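# Index the turntable one hole clockwise and reseat the plunger

## Task

Rotate the turntable by exactly one hole, clockwise when viewed from above, so that the plunger's pin sits all the way down in the new hole; the fixture must end upright on the deck, and neither hand may be touching it.

## Robot and tools

Robot: two arms, left_arm and right_arm, each ending in a sixteen-motor hand. right_arm has a right hand and left_arm a mirrored left hand. Measured base positions in the scene frame: left_arm at (+0.033, +0.245, +0.010) m, right_arm at (+0.030, -0.239, +0.033) m, both nearly unrotated about z. A two-camera stand is fixed behind the arms.

Scene frame: origin at table-top height, halfway between the nominal bases. +z is up, +x points out over the table, and +y points toward left_arm. Image left and right do not match these names. Reported hand positions (metres) and quaternions (wxyz) are in this frame and can be off by a few centimetres, more when the arm is stretched out.

Hand point axes (right hand): +z runs along the straight fingers toward the tips, +x runs across the palm away from the thumb, and +y points out of the back, away from the palm face. The palm face is at y = -0.062. Straight fingertips reach about z = +0.12, and the fingers lie at about y = -0.076. On the left hand +x points toward the thumb. A rigid mast near the wrist, at x +0.05 to +0.10 and z -0.16 to -0.11 (x sign flipped on the left hand), can collide with things.

execute_actions(actions, cameras): actions is a list of actions. Each action is a table of up to 15 rows, one row per 1/30 s step, so one action lasts 0.5 s. If a table has fewer rows, its last row is held for the remaining steps. Every row holds exactly 48 numbers in [-1, 1] covering both arms, in this order:
1. left dx, dy, dz, rx, ry, rz
2. the left hand's 16 motor goals
3. left current_limit, left speed
4. right dx, dy, dz, rx, ry, rz
5. the right hand's 16 motor goals
6. right current_limit, right speed

Arm numbers: dx to rz are an offset, not a pose. They are measured from that arm's Hand target at the moment the action starts, along that target's own axes. Every row counts from that same starting target, not from the previous row. Sending the same offset in a new action therefore moves the arm further. Scale: 1.0 equals 0.6 m for dx, dy, dz and 180 degrees for rx, ry, rz. rx, ry, rz together form a single rotation vector. All zeros means hold the current target.

The controller clips the commanded orientation to within 40 degrees of the measured one. It favours position if it cannot reach both. The hand often stops short of the target, and the elbow sags under load, so command a little higher. If the hand rests short, send the remaining gap as a fresh offset. To stop pushing against something, set the target back past the hand's current position.

Hand numbers, in this order for each hand: index_mcp, index_abd, index_pip, index_dip, middle_mcp, middle_abd, middle_pip, middle_dip, ring_mcp, ring_abd, ring_pip, ring_dip, thumb_cmc, thumb_axl, thumb_mcp, thumb_ipl. Each is an absolute goal scaled linearly between the hinge's two stops. Straight values:
- finger _mcp 0.75, _abd 0.00, _pip 0.58, _dip 0.70; lower values curl the finger toward the palm.
- thumb_cmc 0.71; lower swings the thumb in front of the palm.
- thumb_axl 0.68; rotates the thumb about its own line.
- thumb_mcp 0.23 and thumb_ipl 0.17; these bend the thumb.

A zero is a real goal. To leave a hand unchanged, send back its hand_goal values plus its current limit and speed. current_limit maps -1 to 0 mA and +1 to 550 mA, with a floor of 11 mA. speed sets goal travel at (speed+1)/2 of 8.5 rad/s. Defaults are current_limit +0.4 and speed -0.6. A finger only presses when its goal lies past the object's surface.

cameras: list of names, ["all"], or [] for none. If omitted, all cameras come back for an empty actions list and none otherwise. An unknown name rejects the whole call. Cameras, each 896x504: cam_head_left, cam_head_right, cam_high, cam_left_wrist, cam_right_wrist.

Results for each arm: end_effector_position, end_effector_quat_wxyz, Hand target (your next offsets count from this), joint positions, velocities and torques (offset and noisy), and motor temperatures. For each hand, one entry per motor in the order above: hand_goal, hand_measured, hand_current_ma, and hand_state. hand_state is one of moving, goal, blocked (stopped and still pressing) or overload (shut down). Also reported: hand_current_limit and hand_speed. A call returns when the robot is still, or at most 3 s after its last action. Thinking time also passes while the robot holds its last command.

zoom_image(camera, region): enlarges part of that camera's latest image. region is [x0, y0, x1, y1] in pixels, at most 504 by 504. read_manual(section="licences") returns licence text only. finished_scene(scene=1) ends the scene permanently; the result must hold without the robot touching anything.

Avoid:
- Letting anything fall, or leaving anything off the table.
- Releasing parts while they are still moving.
- Hitting hard or pushing hard, especially against fixed or heavy objects.
- Any contact between the two arms, including one hand gripping the other's fingers.
- Holding a hand motor at 495 mA or more for 5 s; it shuts off for 10 s.
- Long holds at full stretch; joints that reach 100 °C drop the arm for 30-60 s, and a MOTOR HOT line appears from 85 °C.
- Arm stops of any kind; hand commands sent during a stop are lost.

Move smoothly and with little effort.

Each tool is called as a command line: name --argument value for each argument, lists and objects as JSON in quotes; but a table of rows of numbers goes row by row, as --pt "numbers of a row", without its own name.

## Session

execute_actions --actions '[]'

Scene clock: 0.00 s.
left_arm: end_effector_position=(+0.3418, +0.2396, +0.3212) hand_goal=(+0.754, +0.000, +0.576, +0.696, +0.754, +0.000, +0.576, +0.696, +0.754, +0.000, +0.576, +0.696, +0.714, +0.678, +0.226, +0.168) hand_measured=(+0.754, +0.000, +0.576, +0.696, +0.754, +0.000, +0.576, +0.696, +0.754, +0.000, +0.576, +0.696, +0.714, +0.678, +0.226, +0.168) hand_current_ma=(+0, +0, +0, +0, +0, +0, +0, +0, +0, +0, +0, +0, +0, +0, +0, +0) hand_state=(goal, goal, goal, goal, goal, goal, goal, goal, goal, goal, goal, goal, goal, goal, goal, goal) hand_current_limit=0.40 hand_speed=-0.60 end_effector_quat_wxyz=(+0.590, +0.180, +0.727, +0.301) | right_arm: end_effector_position=(+0.5214, -0.2628, +0.3056) hand_goal=(+0.754, +0.000, +0.576, +0.696, +0.754, +0.000, +0.576, +0.696, +0.754, +0.000, +0.576, +0.696, +0.714, +0.678, +0.226, +0.168) hand_measured=(+0.754, +0.000, +0.576, +0.696, +0.754, +0.000, +0.576, +0.696, +0.754, +0.000, +0.576, +0.696, +0.714, +0.678, +0.226, +0.168) hand_current_ma=(+0, +0, +0, +0, +0, +0, +0, +0, +0, +0, +0, +0, +0, +0, +0, +0) hand_state=(goal, goal, goal, goal, goal, goal, goal, goal, goal, goal, goal, goal, goal, goal, goal, goal) hand_current_limit=0.40 hand_speed=-0.60 end_effector_quat_wxyz=(+0.005, +0.925, +0.359, +0.122)
Joint positions: left_arm=[-0.663 0.629 0.365 0.068 -0.887 -1.009] | right_arm=[0.136 1.374 1.36 -1.318 -0.056 0.936]
Joint velocities: within noise
Joint torques (N m): no reading
Motor temperatures (°C): left_arm=[29 34 30 29 31 28] | right_arm=[32 30 33 30 29 27]
Heat: left arm: hottest shoulder 34 °C; right arm: hottest elbow 33 °C.
Hand target: left_arm +0.3432, +0.2401, +0.3384; +0.603, +0.166, +0.721, +0.298 | right_arm +0.5295, -0.2600, +0.3185; +0.011, +0.922, +0.363, +0.136

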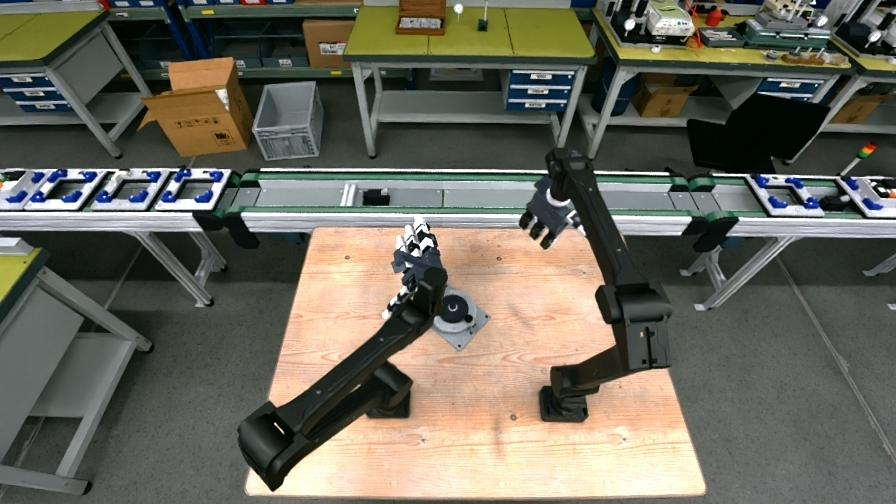

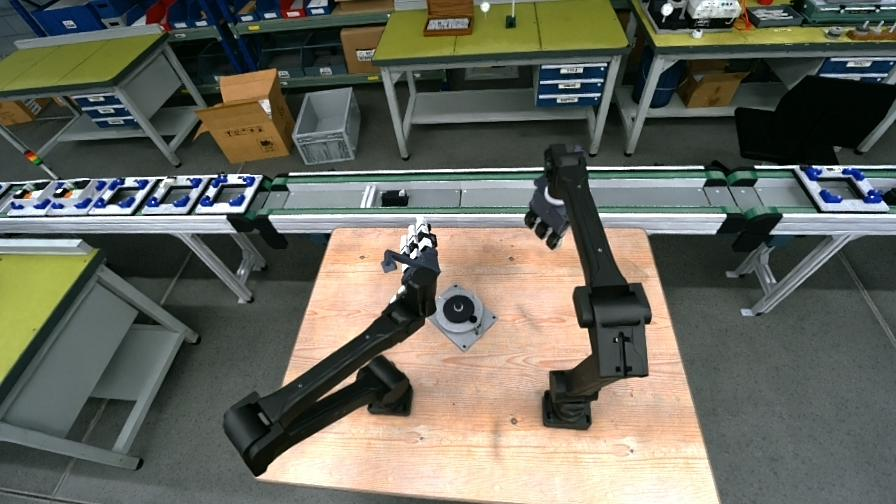

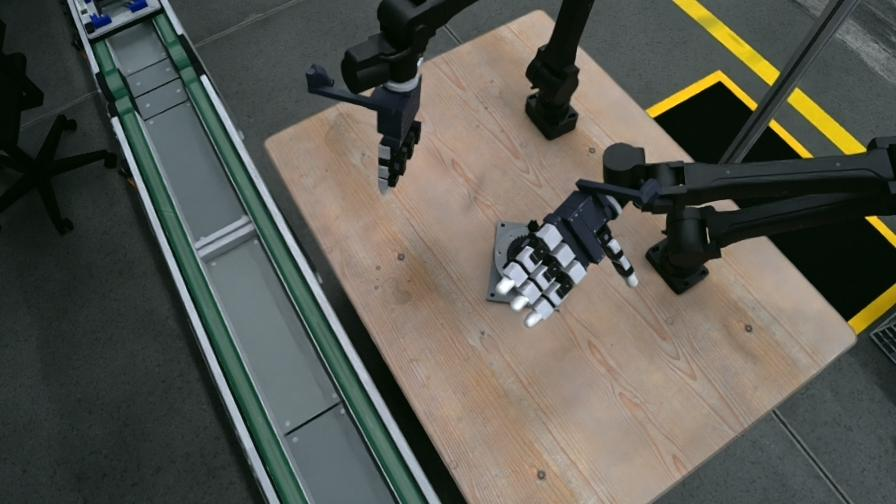

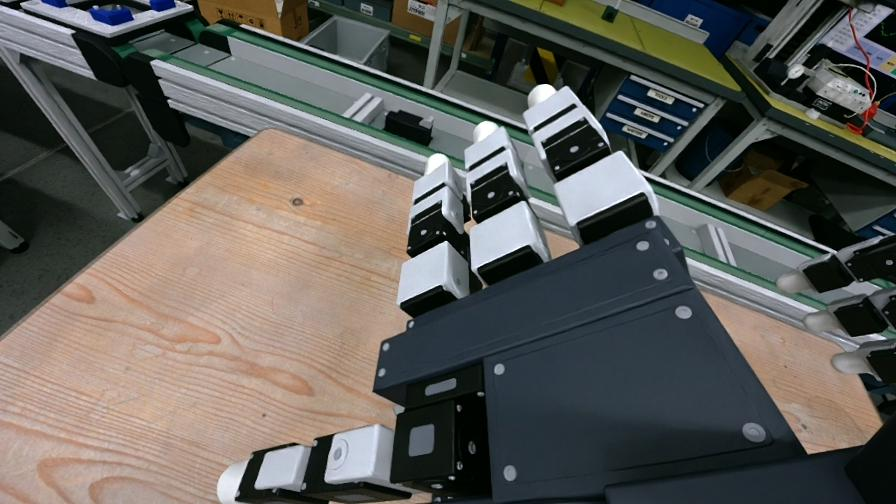

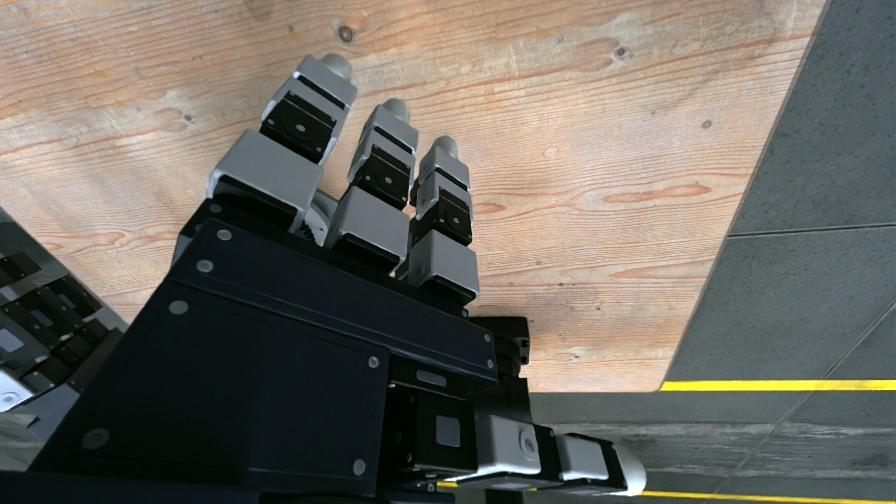

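zoom_image --camera "cam_head_right" --region '[420, 270, 510, 360]'

zoom_image --camera "cam_head_left" --region '[410, 270, 500, 360]'

zoom_image --camera "cam_high" --region '[460, 200, 600, 320]'

Scaled by 5.600.

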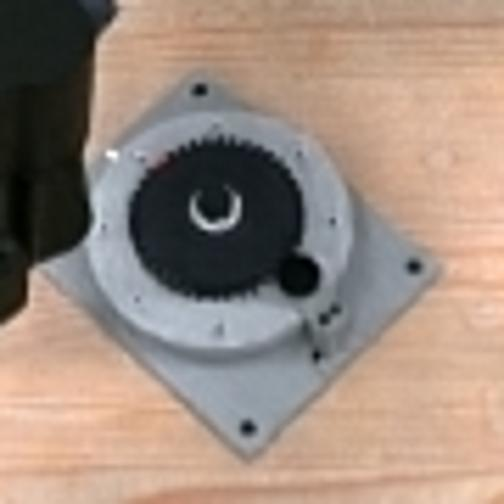

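Scaled by 5.600.

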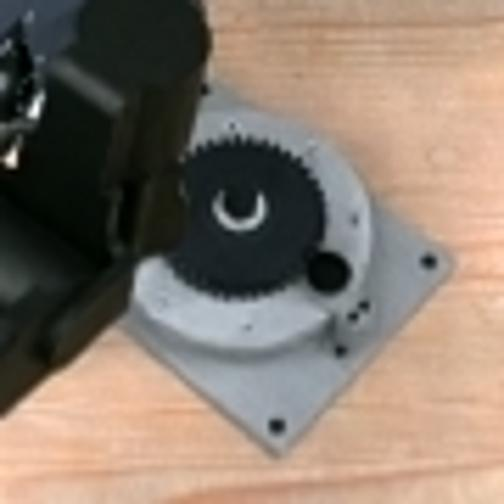

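Scaled by 3.600.

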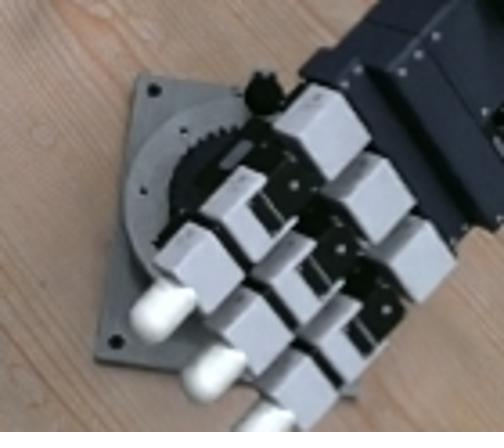

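execute_actions --actions '[[[0.045,0.103,0.023,0,0,0,0.754,0,0.576,0.696,0.754,0,0.576,0.696,0.754,0,0.576,0.696,0.714,0.678,0.226,0.168,0.4,-0.6,0,0,0,0,0,0,0.754,0,0.576,0.696,0.754,0,0.576,0.696,0.754,0,0.576,0.696,0.714,0.678,0.226,0.168,0.4,-0.6]],[[0.045,0.103,0.023,0,0,0,0.754,0,0.576,0.696,0.754,0,0.576,0.696,0.754,0,0.576,0.696,0.714,0.678,0.226,0.168,0.4,-0.6,0,0,0,0,0,0,0.754,0,0.576,0.696,0.754,0,0.576,0.696,0.754,0,0.576,0.696,0.714,0.678,0.226,0.168,0.4,-0.6]],[[0.045,0.103,0.023,0,0,0,0.754,0,0.576,0.696,0.754,0,0.576,0.696,0.754,0,0.576,0.696,0.714,0.678,0.226,0.168,0.4,-0.6,0,0,0,0,0,0,0.754,0,0.576,0.696,0.754,0,0.576,0.696,0.754,0,0.576,0.696,0.714,0.678,0.226,0.168,0.4,-0.6]]]' --cameras '["all"]'

Scene clock: 32.67 s.
left_arm: end_effector_position=(+0.3372, +0.4434, +0.3412) hand_goal=(+0.754, +0.000, +0.576, +0.696, +0.754, +0.000, +0.576, +0.696, +0.754, +0.000, +0.576, +0.696, +0.714, +0.678, +0.226, +0.168) hand_measured=(+0.760, +0.002, +0.578, +0.696, +0.760, +0.002, +0.578, +0.696, +0.760, +0.002, +0.578, +0.696, +0.722, +0.678, +0.224, +0.168) hand_current_ma=(+4, +1, +1, +0, +3, +1, +1, +0, +3, +1, +1, +0, +5, +0, -1, +0) hand_state=(goal, goal, goal, goal, goal, goal, goal, goal, goal, goal, goal, goal, goal, goal, goal, goal) hand_current_limit=0.40 hand_speed=-0.60 end_effector_quat_wxyz=(+0.579, +0.153, +0.752, +0.277) | right_arm: end_effector_position=(+0.5214, -0.2628, +0.3056) hand_goal=(+0.754, +0.000, +0.576, +0.696, +0.754, +0.000, +0.576, +0.696, +0.754, +0.000, +0.576, +0.696, +0.714, +0.678, +0.226, +0.168) hand_measured=(+0.754, +0.000, +0.576, +0.696, +0.754, +0.000, +0.576, +0.696, +0.754, +0.000, +0.576, +0.696, +0.714, +0.678, +0.224, +0.168) hand_current_ma=(+0, +0, +0, +0, +0, +0, +0, +0, +0, +0, +0, +0, +0, +0, +0, +0) hand_state=(goal, goal, goal, goal, goal, goal, goal, goal, goal, goal, goal, goal, goal, goal, goal, goal) hand_current_limit=0.40 hand_speed=-0.60 end_effector_quat_wxyz=(+0.005, +0.925, +0.359, +0.122)
Joint positions: left_arm=[0.472 0.477 0.419 -0.124 0.218 -0.883] | right_arm=[0.136 1.374 1.36 -1.318 -0.056 0.936]
Joint torques (N m): left_arm=[0.15 0.15 15.82 3.29 0.03 0.07] | right_arm=[0.09 -10.64 11.93 1.36 0.04 -0.13]
Motor temperatures (°C): left_arm=[29 33 38 29 31 28] | right_arm=[31 31 39 30 29 27]
Heat: left arm: hottest elbow 38 °C; right arm: hottest elbow 39 °C.
Hand target: left_arm +0.3436, +0.4404, +0.3888; +0.603, +0.166, +0.721, +0.298 | right_arm +0.5295, -0.2600, +0.3185; +0.011, +0.922, +0.363, +0.136
Off the commanded pose: left_arm 0.048 m, 5 deg | right_arm 0.015 m, 2 deg.

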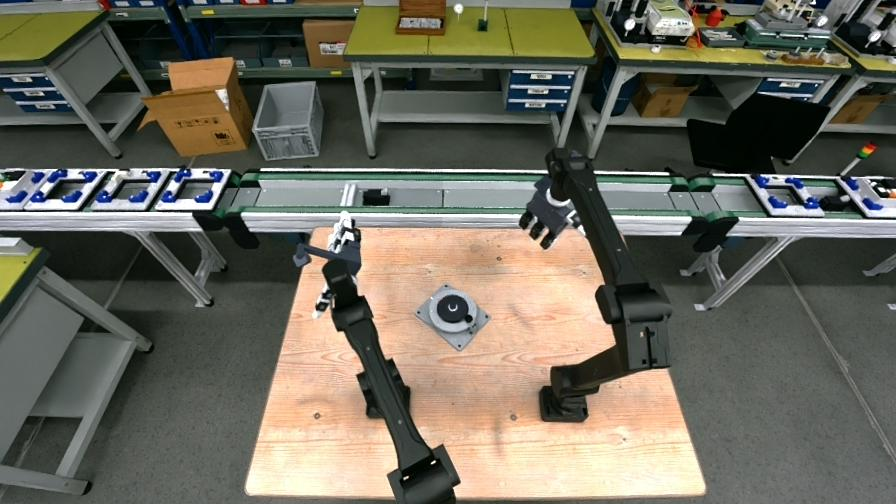

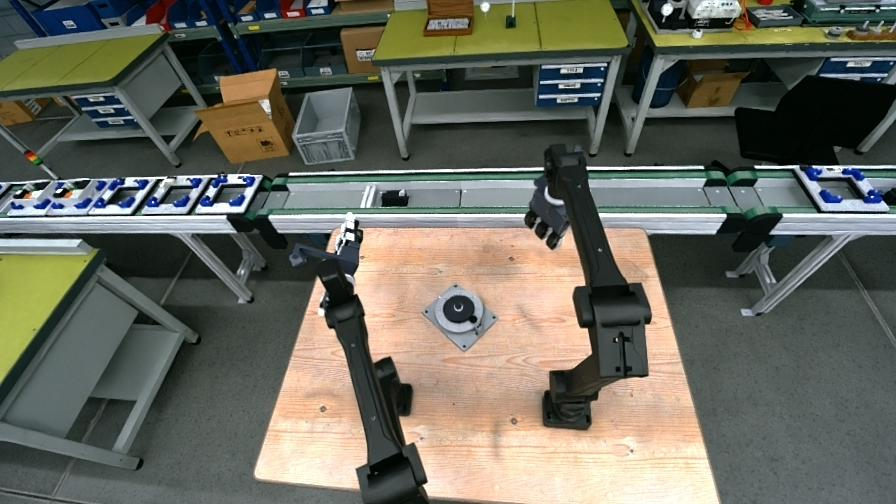

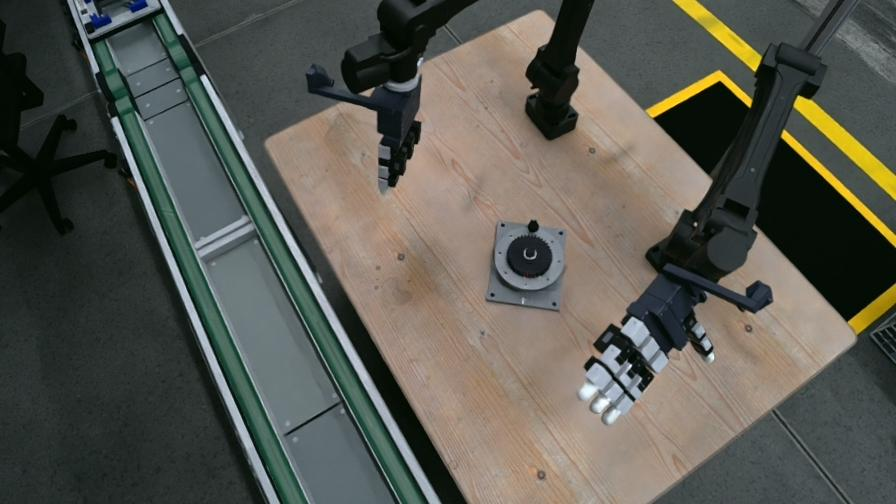

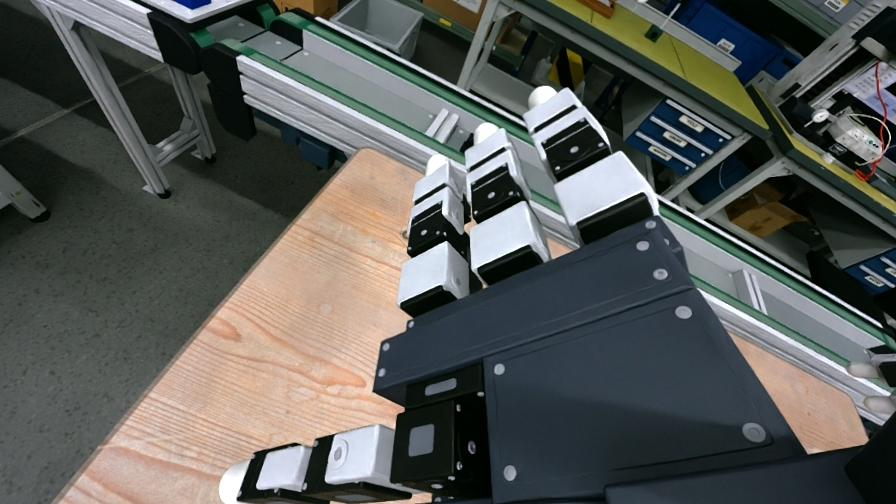

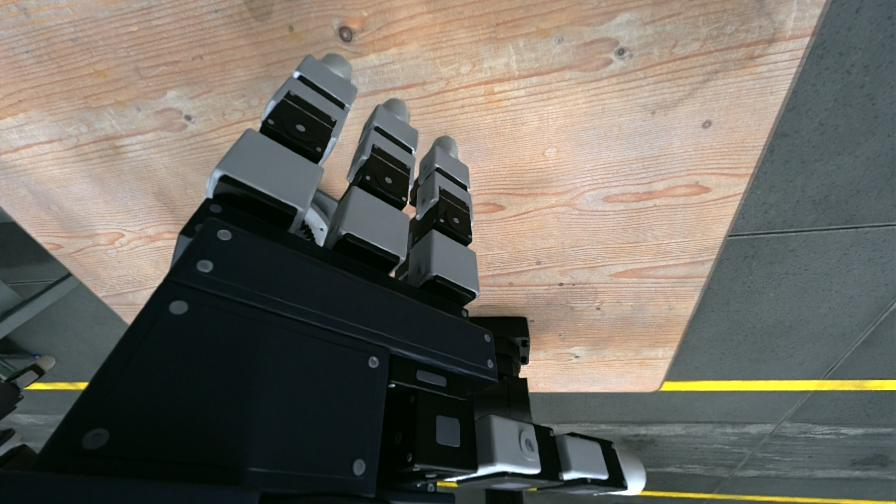

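zoom_image --camera "cam_high" --region '[475, 205, 585, 315]'

zoom_image --camera "cam_head_right" --region '[415, 275, 505, 355]'

zoom_image --camera "cam_head_left" --region '[410, 275, 500, 355]'

Scaled by 4.582.

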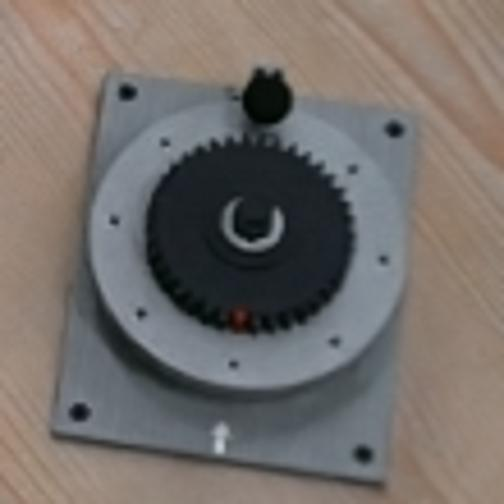

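Scaled by 5.600.

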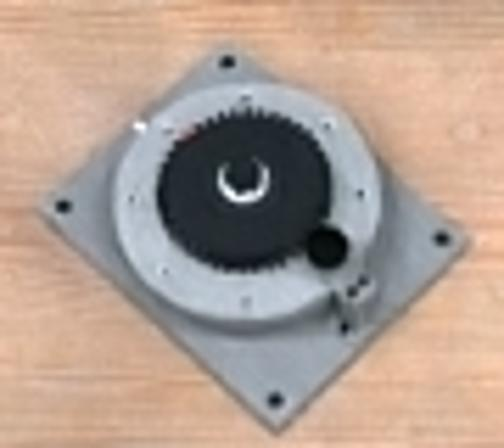

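Scaled by 5.600.

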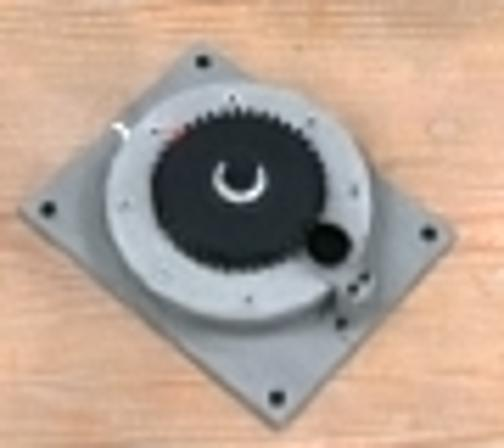

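execute_actions --actions '[[[0,0,0,0,0,0,0.754,0,0.576,0.696,0.754,0,0.576,0.696,0.754,0,0.576,0.696,0.714,0.678,0.226,0.168,0.4,-0.6,0.0315,-0.162,-0.0035,0.0233,-0.0073,-0.1285,0.754,0,0.576,0.696,0.754,0,0.576,0.696,0.2,0,-0.6,0,0.714,0.678,0.226,0.168,0.4,-0.6]],[[0,0,0,0,0,0,0.754,0,0.576,0.696,0.754,0,0.576,0.696,0.754,0,0.576,0.696,0.714,0.678,0.226,0.168,0.4,-0.6,0.0935,-0.136,0,0.0233,-0.0073,-0.1285,0.754,0,0.576,0.696,0.754,0,0.576,0.696,0.2,0,-0.6,0,0.714,0.678,0.226,0.168,0.4,-0.6]],[[0,0,0,0,0,0,0.754,0,0.576,0.696,0.754,0,0.576,0.696,0.754,0,0.576,0.696,0.714,0.678,0.226,0.168,0.4,-0.6,0.14,-0.0873,0,0.0233,-0.0073,-0.1285,0.754,0,0.576,0.696,0.754,0,0.576,0.696,0.2,0,-0.6,0,0.714,0.678,0.226,0.168,0.4,-0.6]],[[0,0,0,0,0,0,0.754,0,0.576,0.696,0.754,0,0.576,0.696,0.754,0,0.576,0.696,0.714,0.678,0.226,0.168,0.4,-0.6,0.163,-0.024,0,0.0233,-0.0073,-0.1285,0.754,0,0.576,0.696,0.754,0,0.576,0.696,0.2,0,-0.6,0,0.714,0.678,0.226,0.168,0.4,-0.6]]]' --cameras '["cam_head_left","cam_head_right","cam_high","cam_right_wrist"]'

Scene clock: 121.90 s.
left_arm: end_effector_position=(+0.3372, +0.4434, +0.3412) hand_goal=(+0.754, +0.000, +0.576, +0.696, +0.754, +0.000, +0.576, +0.696, +0.754, +0.000, +0.576, +0.696, +0.714, +0.678, +0.226, +0.168) hand_measured=(+0.760, +0.002, +0.578, +0.696, +0.760, +0.002, +0.578, +0.696, +0.760, +0.002, +0.578, +0.696, +0.722, +0.678, +0.224, +0.168) hand_current_ma=(+4, +1, +1, +0, +3, +1, +1, +0, +3, +1, +1, +0, +5, +0, -1, +0) hand_state=(goal, goal, goal, goal, goal, goal, goal, goal, goal, goal, goal, goal, goal, goal, goal, goal) hand_current_limit=0.40 hand_speed=-0.60 end_effector_quat_wxyz=(+0.579, +0.153, +0.752, +0.277) | right_arm: end_effector_position=(+0.3139, +0.0695, +0.2997) hand_goal=(+0.754, +0.000, +0.576, +0.696, +0.754, +0.000, +0.576, +0.696, +0.200, +0.000, -0.600, +0.000, +0.714, +0.678, +0.226, +0.168) hand_measured=(+0.752, +0.002, +0.574, +0.696, +0.752, +0.002, +0.574, +0.696, +0.206, +0.000, -0.592, +0.002, +0.714, +0.678, +0.222, +0.168) hand_current_ma=(+0, +0, +0, +0, +0, +0, +0, +0, +1, +0, +2, +0, +0, +0, -1, +0) hand_state=(goal, goal, goal, goal, goal, goal, goal, goal, goal, goal, goal, goal, goal, goal, goal, goal) hand_current_limit=0.40 hand_speed=-0.60 end_effector_quat_wxyz=(-0.008, +0.377, +0.926, -0.013)
Joint positions: left_arm=[0.472 0.477 0.419 -0.124 0.218 -0.883] | right_arm=[0.935 1.236 1.252 -1.617 -0.007 0.1]
Joint torques (N m): left_arm=[0.09 0.15 15.79 3.28 0.04 0.08] | right_arm=[-0.44 -6.95 13.15 0.17 0.23 -0.21]
Motor temperatures (°C): left_arm=[29 33 48 29 30 27] | right_arm=[31 31 44 30 29 27]
Heat: left arm: hottest elbow 48 °C; right arm: hottest elbow 44 °C.
Hand target: left_arm +0.3436, +0.4404, +0.3888; +0.603, +0.166, +0.721, +0.298 | right_arm +0.3215, +0.0767, +0.3175; +0.000, +0.374, +0.928, +0.000
Off the commanded pose: left_arm 0.048 m, 5 deg | right_arm 0.021 m, 2 deg.
Images, in order (width x height): cam_head_left 896x504, cam_head_right 896x504, cam_high 896x504, cam_right_wrist 896x504.

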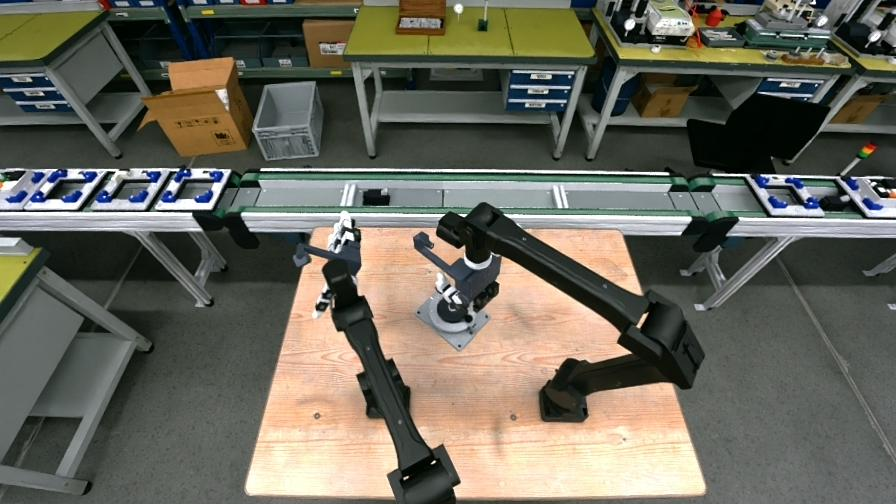

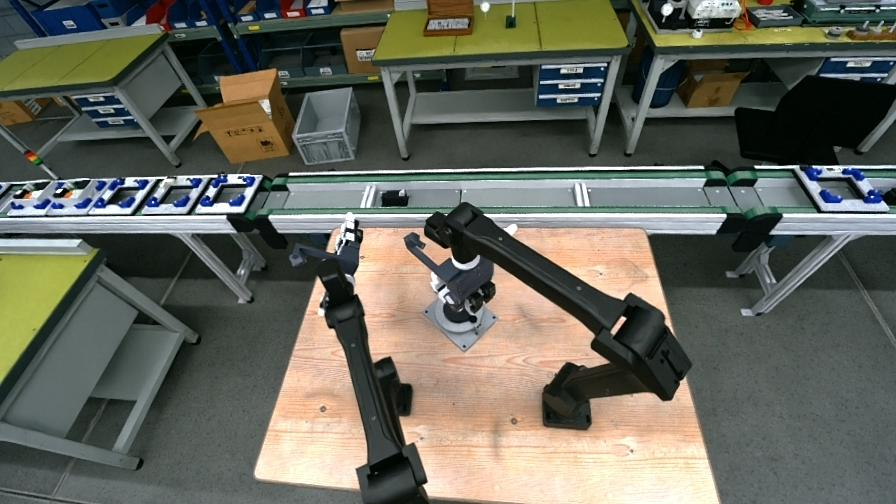

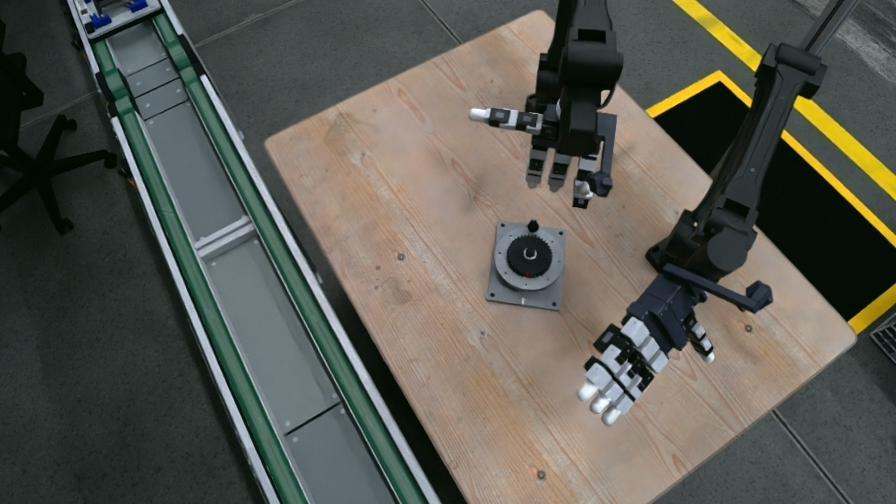

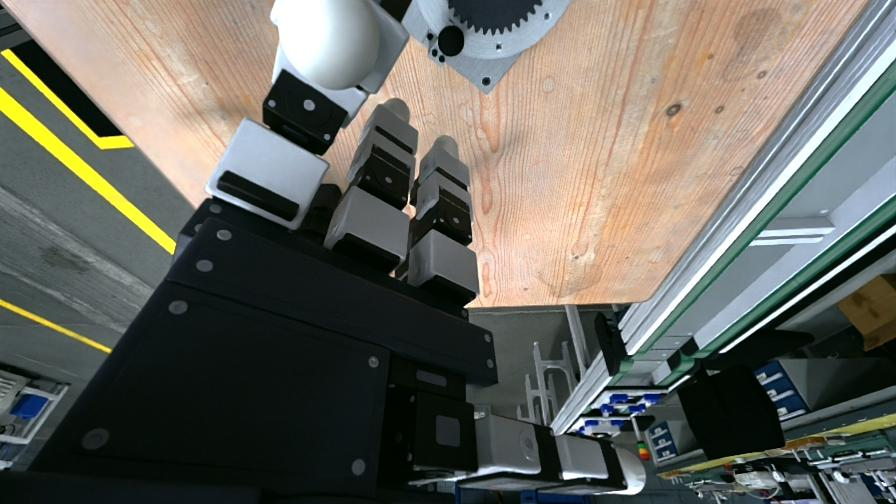

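zoom_image --camera "cam_right_wrist" --region '[340, 0, 600, 150]'

Scaled by 1.938.

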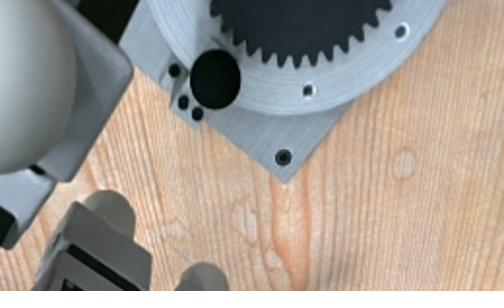

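execute_actions --actions '[[[0,0,0,0,0,0,0.754,0,0.576,0.696,0.754,0,0.576,0.696,0.754,0,0.576,0.696,0.714,0.678,0.226,0.168,0.4,-0.6,-0.005,-0.04,0.012,-0.0833,0,0,0.754,0.13,0.576,0.696,0.754,-0.13,0.576,0.696,0.2,0,-0.6,0,0.714,0.678,0.226,0.168,0.4,-0.6]],[[0,0,0,0,0,0,0.754,0,0.576,0.696,0.754,0,0.576,0.696,0.754,0,0.576,0.696,0.714,0.678,0.226,0.168,0.4,-0.6,-0.005,-0.042,0.0013,-0.0833,0,0,0.754,0.13,0.576,0.696,0.754,-0.13,0.576,0.696,0.2,0,-0.6,0,0.714,0.678,0.226,0.168,0.4,-0.6]]]' --cameras '["cam_head_left","cam_high","cam_right_wrist"]'

Scene clock: 199.97 s.
left_arm: end_effector_position=(+0.3372, +0.4434, +0.3412) hand_goal=(+0.754, +0.000, +0.576, +0.696, +0.754, +0.000, +0.576, +0.696, +0.754, +0.000, +0.576, +0.696, +0.714, +0.678, +0.226, +0.168) hand_measured=(+0.760, +0.002, +0.578, +0.696, +0.760, +0.002, +0.578, +0.696, +0.760, +0.002, +0.578, +0.696, +0.722, +0.678, +0.224, +0.168) hand_current_ma=(+4, +1, +1, +0, +3, +1, +1, +0, +3, +1, +1, +0, +5, +0, -1, +0) hand_state=(goal, goal, goal, goal, goal, goal, goal, goal, goal, goal, goal, goal, goal, goal, goal, goal) hand_current_limit=0.40 hand_speed=-0.60 end_effector_quat_wxyz=(+0.579, +0.153, +0.752, +0.277) | right_arm: end_effector_position=(+0.2901, +0.0272, +0.2885) hand_goal=(+0.754, +0.130, +0.576, +0.696, +0.754, -0.130, +0.576, +0.696, +0.200, +0.000, -0.600, +0.000, +0.714, +0.678, +0.226, +0.168) hand_measured=(+0.758, +0.126, +0.576, +0.696, +0.758, -0.128, +0.576, +0.696, +0.208, +0.000, -0.594, +0.002, +0.718, +0.678, +0.224, +0.168) hand_current_ma=(+0, +0, +0, +0, +0, +0, +0, +0, +2, +0, +1, +0, +1, +0, +0, +0) hand_state=(goal, goal, goal, goal, goal, goal, goal, goal, goal, goal, goal, goal, goal, goal, goal, goal) hand_current_limit=0.40 hand_speed=-0.60 end_effector_quat_wxyz=(+0.089, +0.371, +0.897, +0.223)
Joint positions: left_arm=[0.472 0.477 0.419 -0.124 0.218 -0.883] | right_arm=[0.941 0.783 0.755 -1.06 0.048 0.106]
Joint torques (N m): left_arm=[0.09 0.15 15.77 3.3 0.03 0.07] | right_arm=[0.67 -0.85 12.18 2.85 0.33 -0.17]
Motor temperatures (°C): left_arm=[28 33 53 29 30 27] | right_arm=[31 31 44 30 29 27]
Heat: left arm: hottest elbow 53 °C; right arm: hottest elbow 44 °C.
Hand target: left_arm +0.3436, +0.4404, +0.3888; +0.603, +0.166, +0.721, +0.298 | right_arm +0.2925, +0.0378, +0.3030; +0.096, +0.361, +0.896, +0.240
Off the commanded pose: left_arm 0.048 m, 5 deg | right_arm 0.018 m, 2 deg.
Images, in order (width x height): cam_head_left 896x504, cam_high 896x504, cam_right_wrist 896x504.

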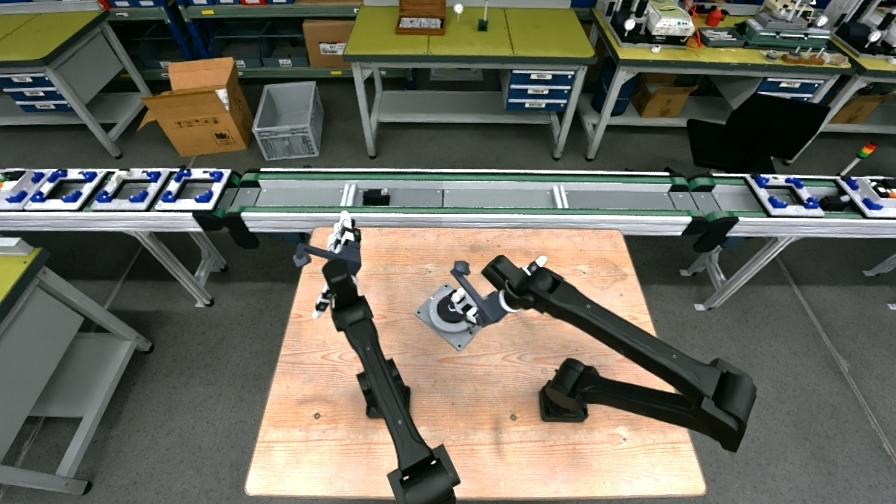

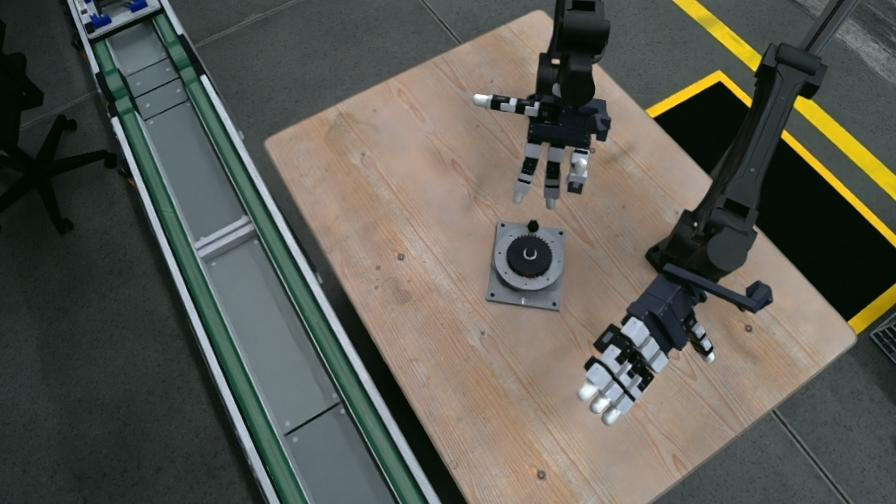

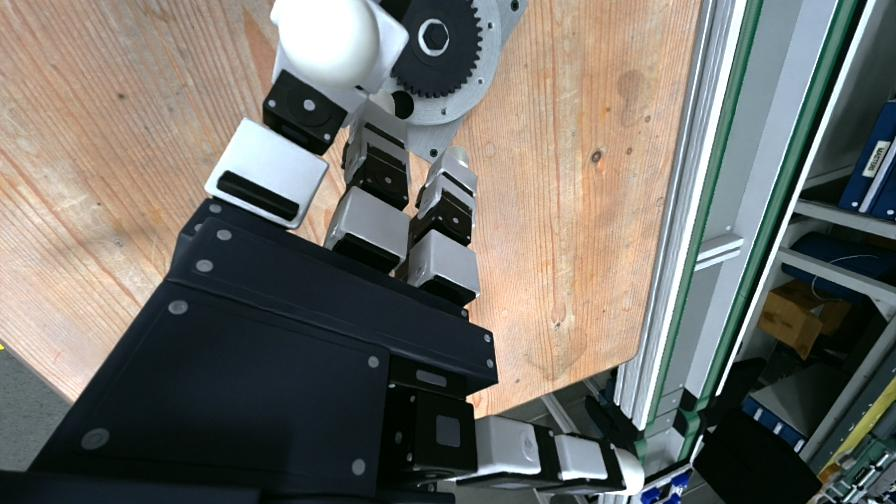

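execute_actions --actions '[[[0,0,0,0,0,0,0.754,0,0.576,0.696,0.754,0,0.576,0.696,0.754,0,0.576,0.696,0.714,0.678,0.226,0.168,0.4,-0.6,0,-0.0243,0.0822,0,0,0,0.754,0.13,0.576,0.696,0.754,-0.13,0.576,0.696,0.2,0,-0.6,0,0.714,0.678,0.226,0.168,0.4,-0.6]]]' --cameras '["cam_high","cam_right_wrist","cam_head_left"]'

zoom_image --camera "cam_right_wrist" --region '[330, 20, 530, 200]'

zoom_image --camera "cam_high" --region '[460, 130, 620, 320]'

Scene clock: 220.83 s.
left_arm: end_effector_position=(+0.3372, +0.4434, +0.3412) hand_goal=(+0.754, +0.000, +0.576, +0.696, +0.754, +0.000, +0.576, +0.696, +0.754, +0.000, +0.576, +0.696, +0.714, +0.678, +0.226, +0.168) hand_measured=(+0.760, +0.002, +0.578, +0.696, +0.760, +0.002, +0.578, +0.696, +0.760, +0.002, +0.578, +0.696, +0.722, +0.678, +0.224, +0.168) hand_current_ma=(+4, +1, +1, +0, +3, +1, +1, +0, +3, +1, +1, +0, +5, +0, -1, +0) hand_state=(goal, goal, goal, goal, goal, goal, goal, goal, goal, goal, goal, goal, goal, goal, goal, goal) hand_current_limit=0.40 hand_speed=-0.60 end_effector_quat_wxyz=(+0.579, +0.153, +0.752, +0.277) | right_arm: end_effector_position=(+0.2985, +0.0378, +0.2370) hand_goal=(+0.754, +0.130, +0.576, +0.696, +0.754, -0.130, +0.576, +0.696, +0.200, +0.000, -0.600, +0.000, +0.714, +0.678, +0.226, +0.168) hand_measured=(+0.758, +0.126, +0.576, +0.696, +0.758, -0.128, +0.576, +0.696, +0.208, +0.000, -0.596, +0.002, +0.718, +0.678, +0.224, +0.168) hand_current_ma=(+0, +0, +0, +0, +0, +0, +0, +0, +2, +0, +1, +0, +1, +0, +0, +0) hand_state=(goal, goal, goal, goal, goal, goal, goal, goal, goal, goal, goal, goal, goal, goal, goal, goal) hand_current_limit=0.40 hand_speed=-0.60 end_effector_quat_wxyz=(+0.088, +0.371, +0.898, +0.220)
Joint positions: left_arm=[0.472 0.477 0.419 -0.124 0.218 -0.883] | right_arm=[0.941 0.852 0.654 -0.898 0.048 0.106]
Joint torques (N m): left_arm=[0.03 0.15 15.79 3.28 0.04 0.07] | right_arm=[0.32 -3.02 11.37 2.85 0.21 -0.21]
Heat: left arm: hottest elbow 54 °C; right arm: hottest elbow 46 °C.
Hand target: left_arm +0.3436, +0.4404, +0.3888; +0.603, +0.166, +0.721, +0.298 | right_arm +0.3008, +0.0465, +0.2530; +0.096, +0.361, +0.896, +0.240
Off the commanded pose: left_arm 0.048 m, 5 deg | right_arm 0.018 m, 3 deg.
Images, in order (width x height): cam_head_left 896x504, cam_high 896x504, cam_right_wrist 896x504.

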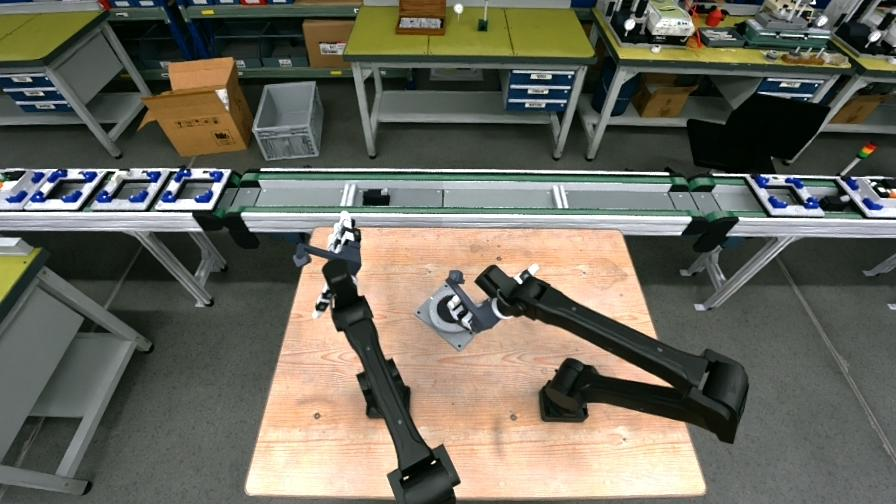

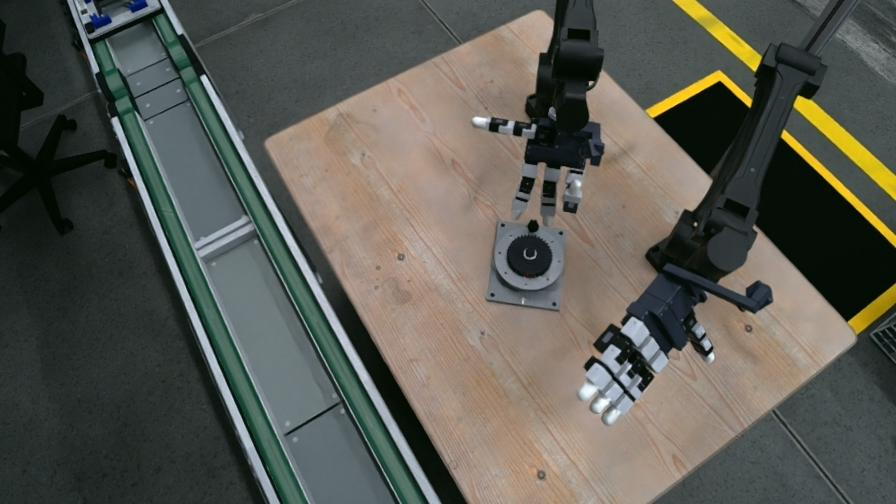

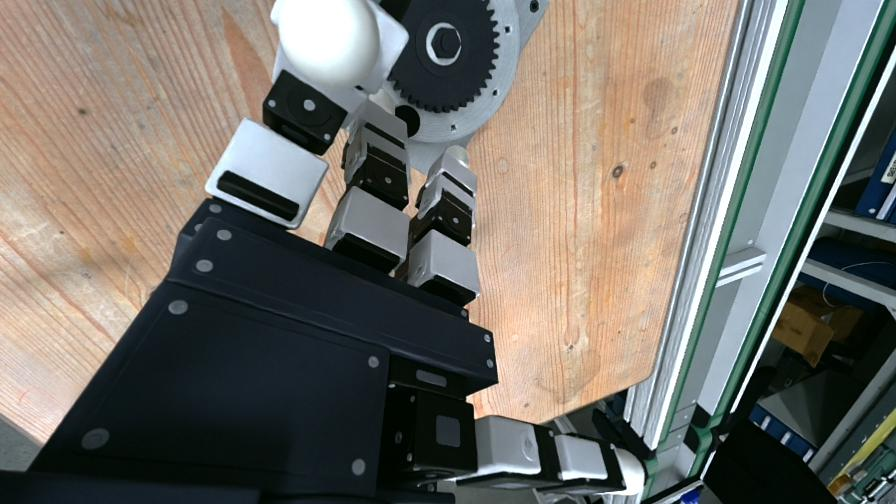

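Scaled by 2.520.

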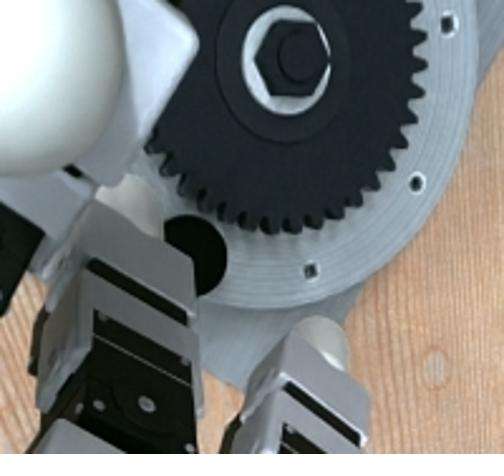

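Scaled by 2.653.

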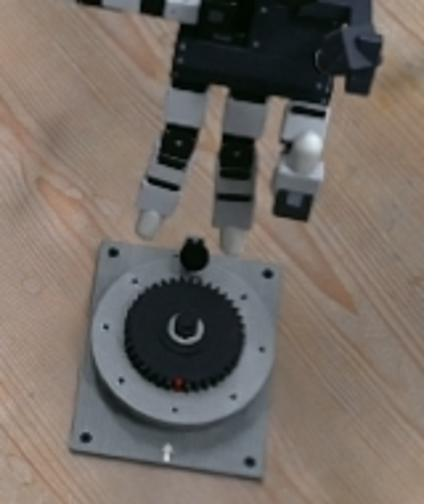

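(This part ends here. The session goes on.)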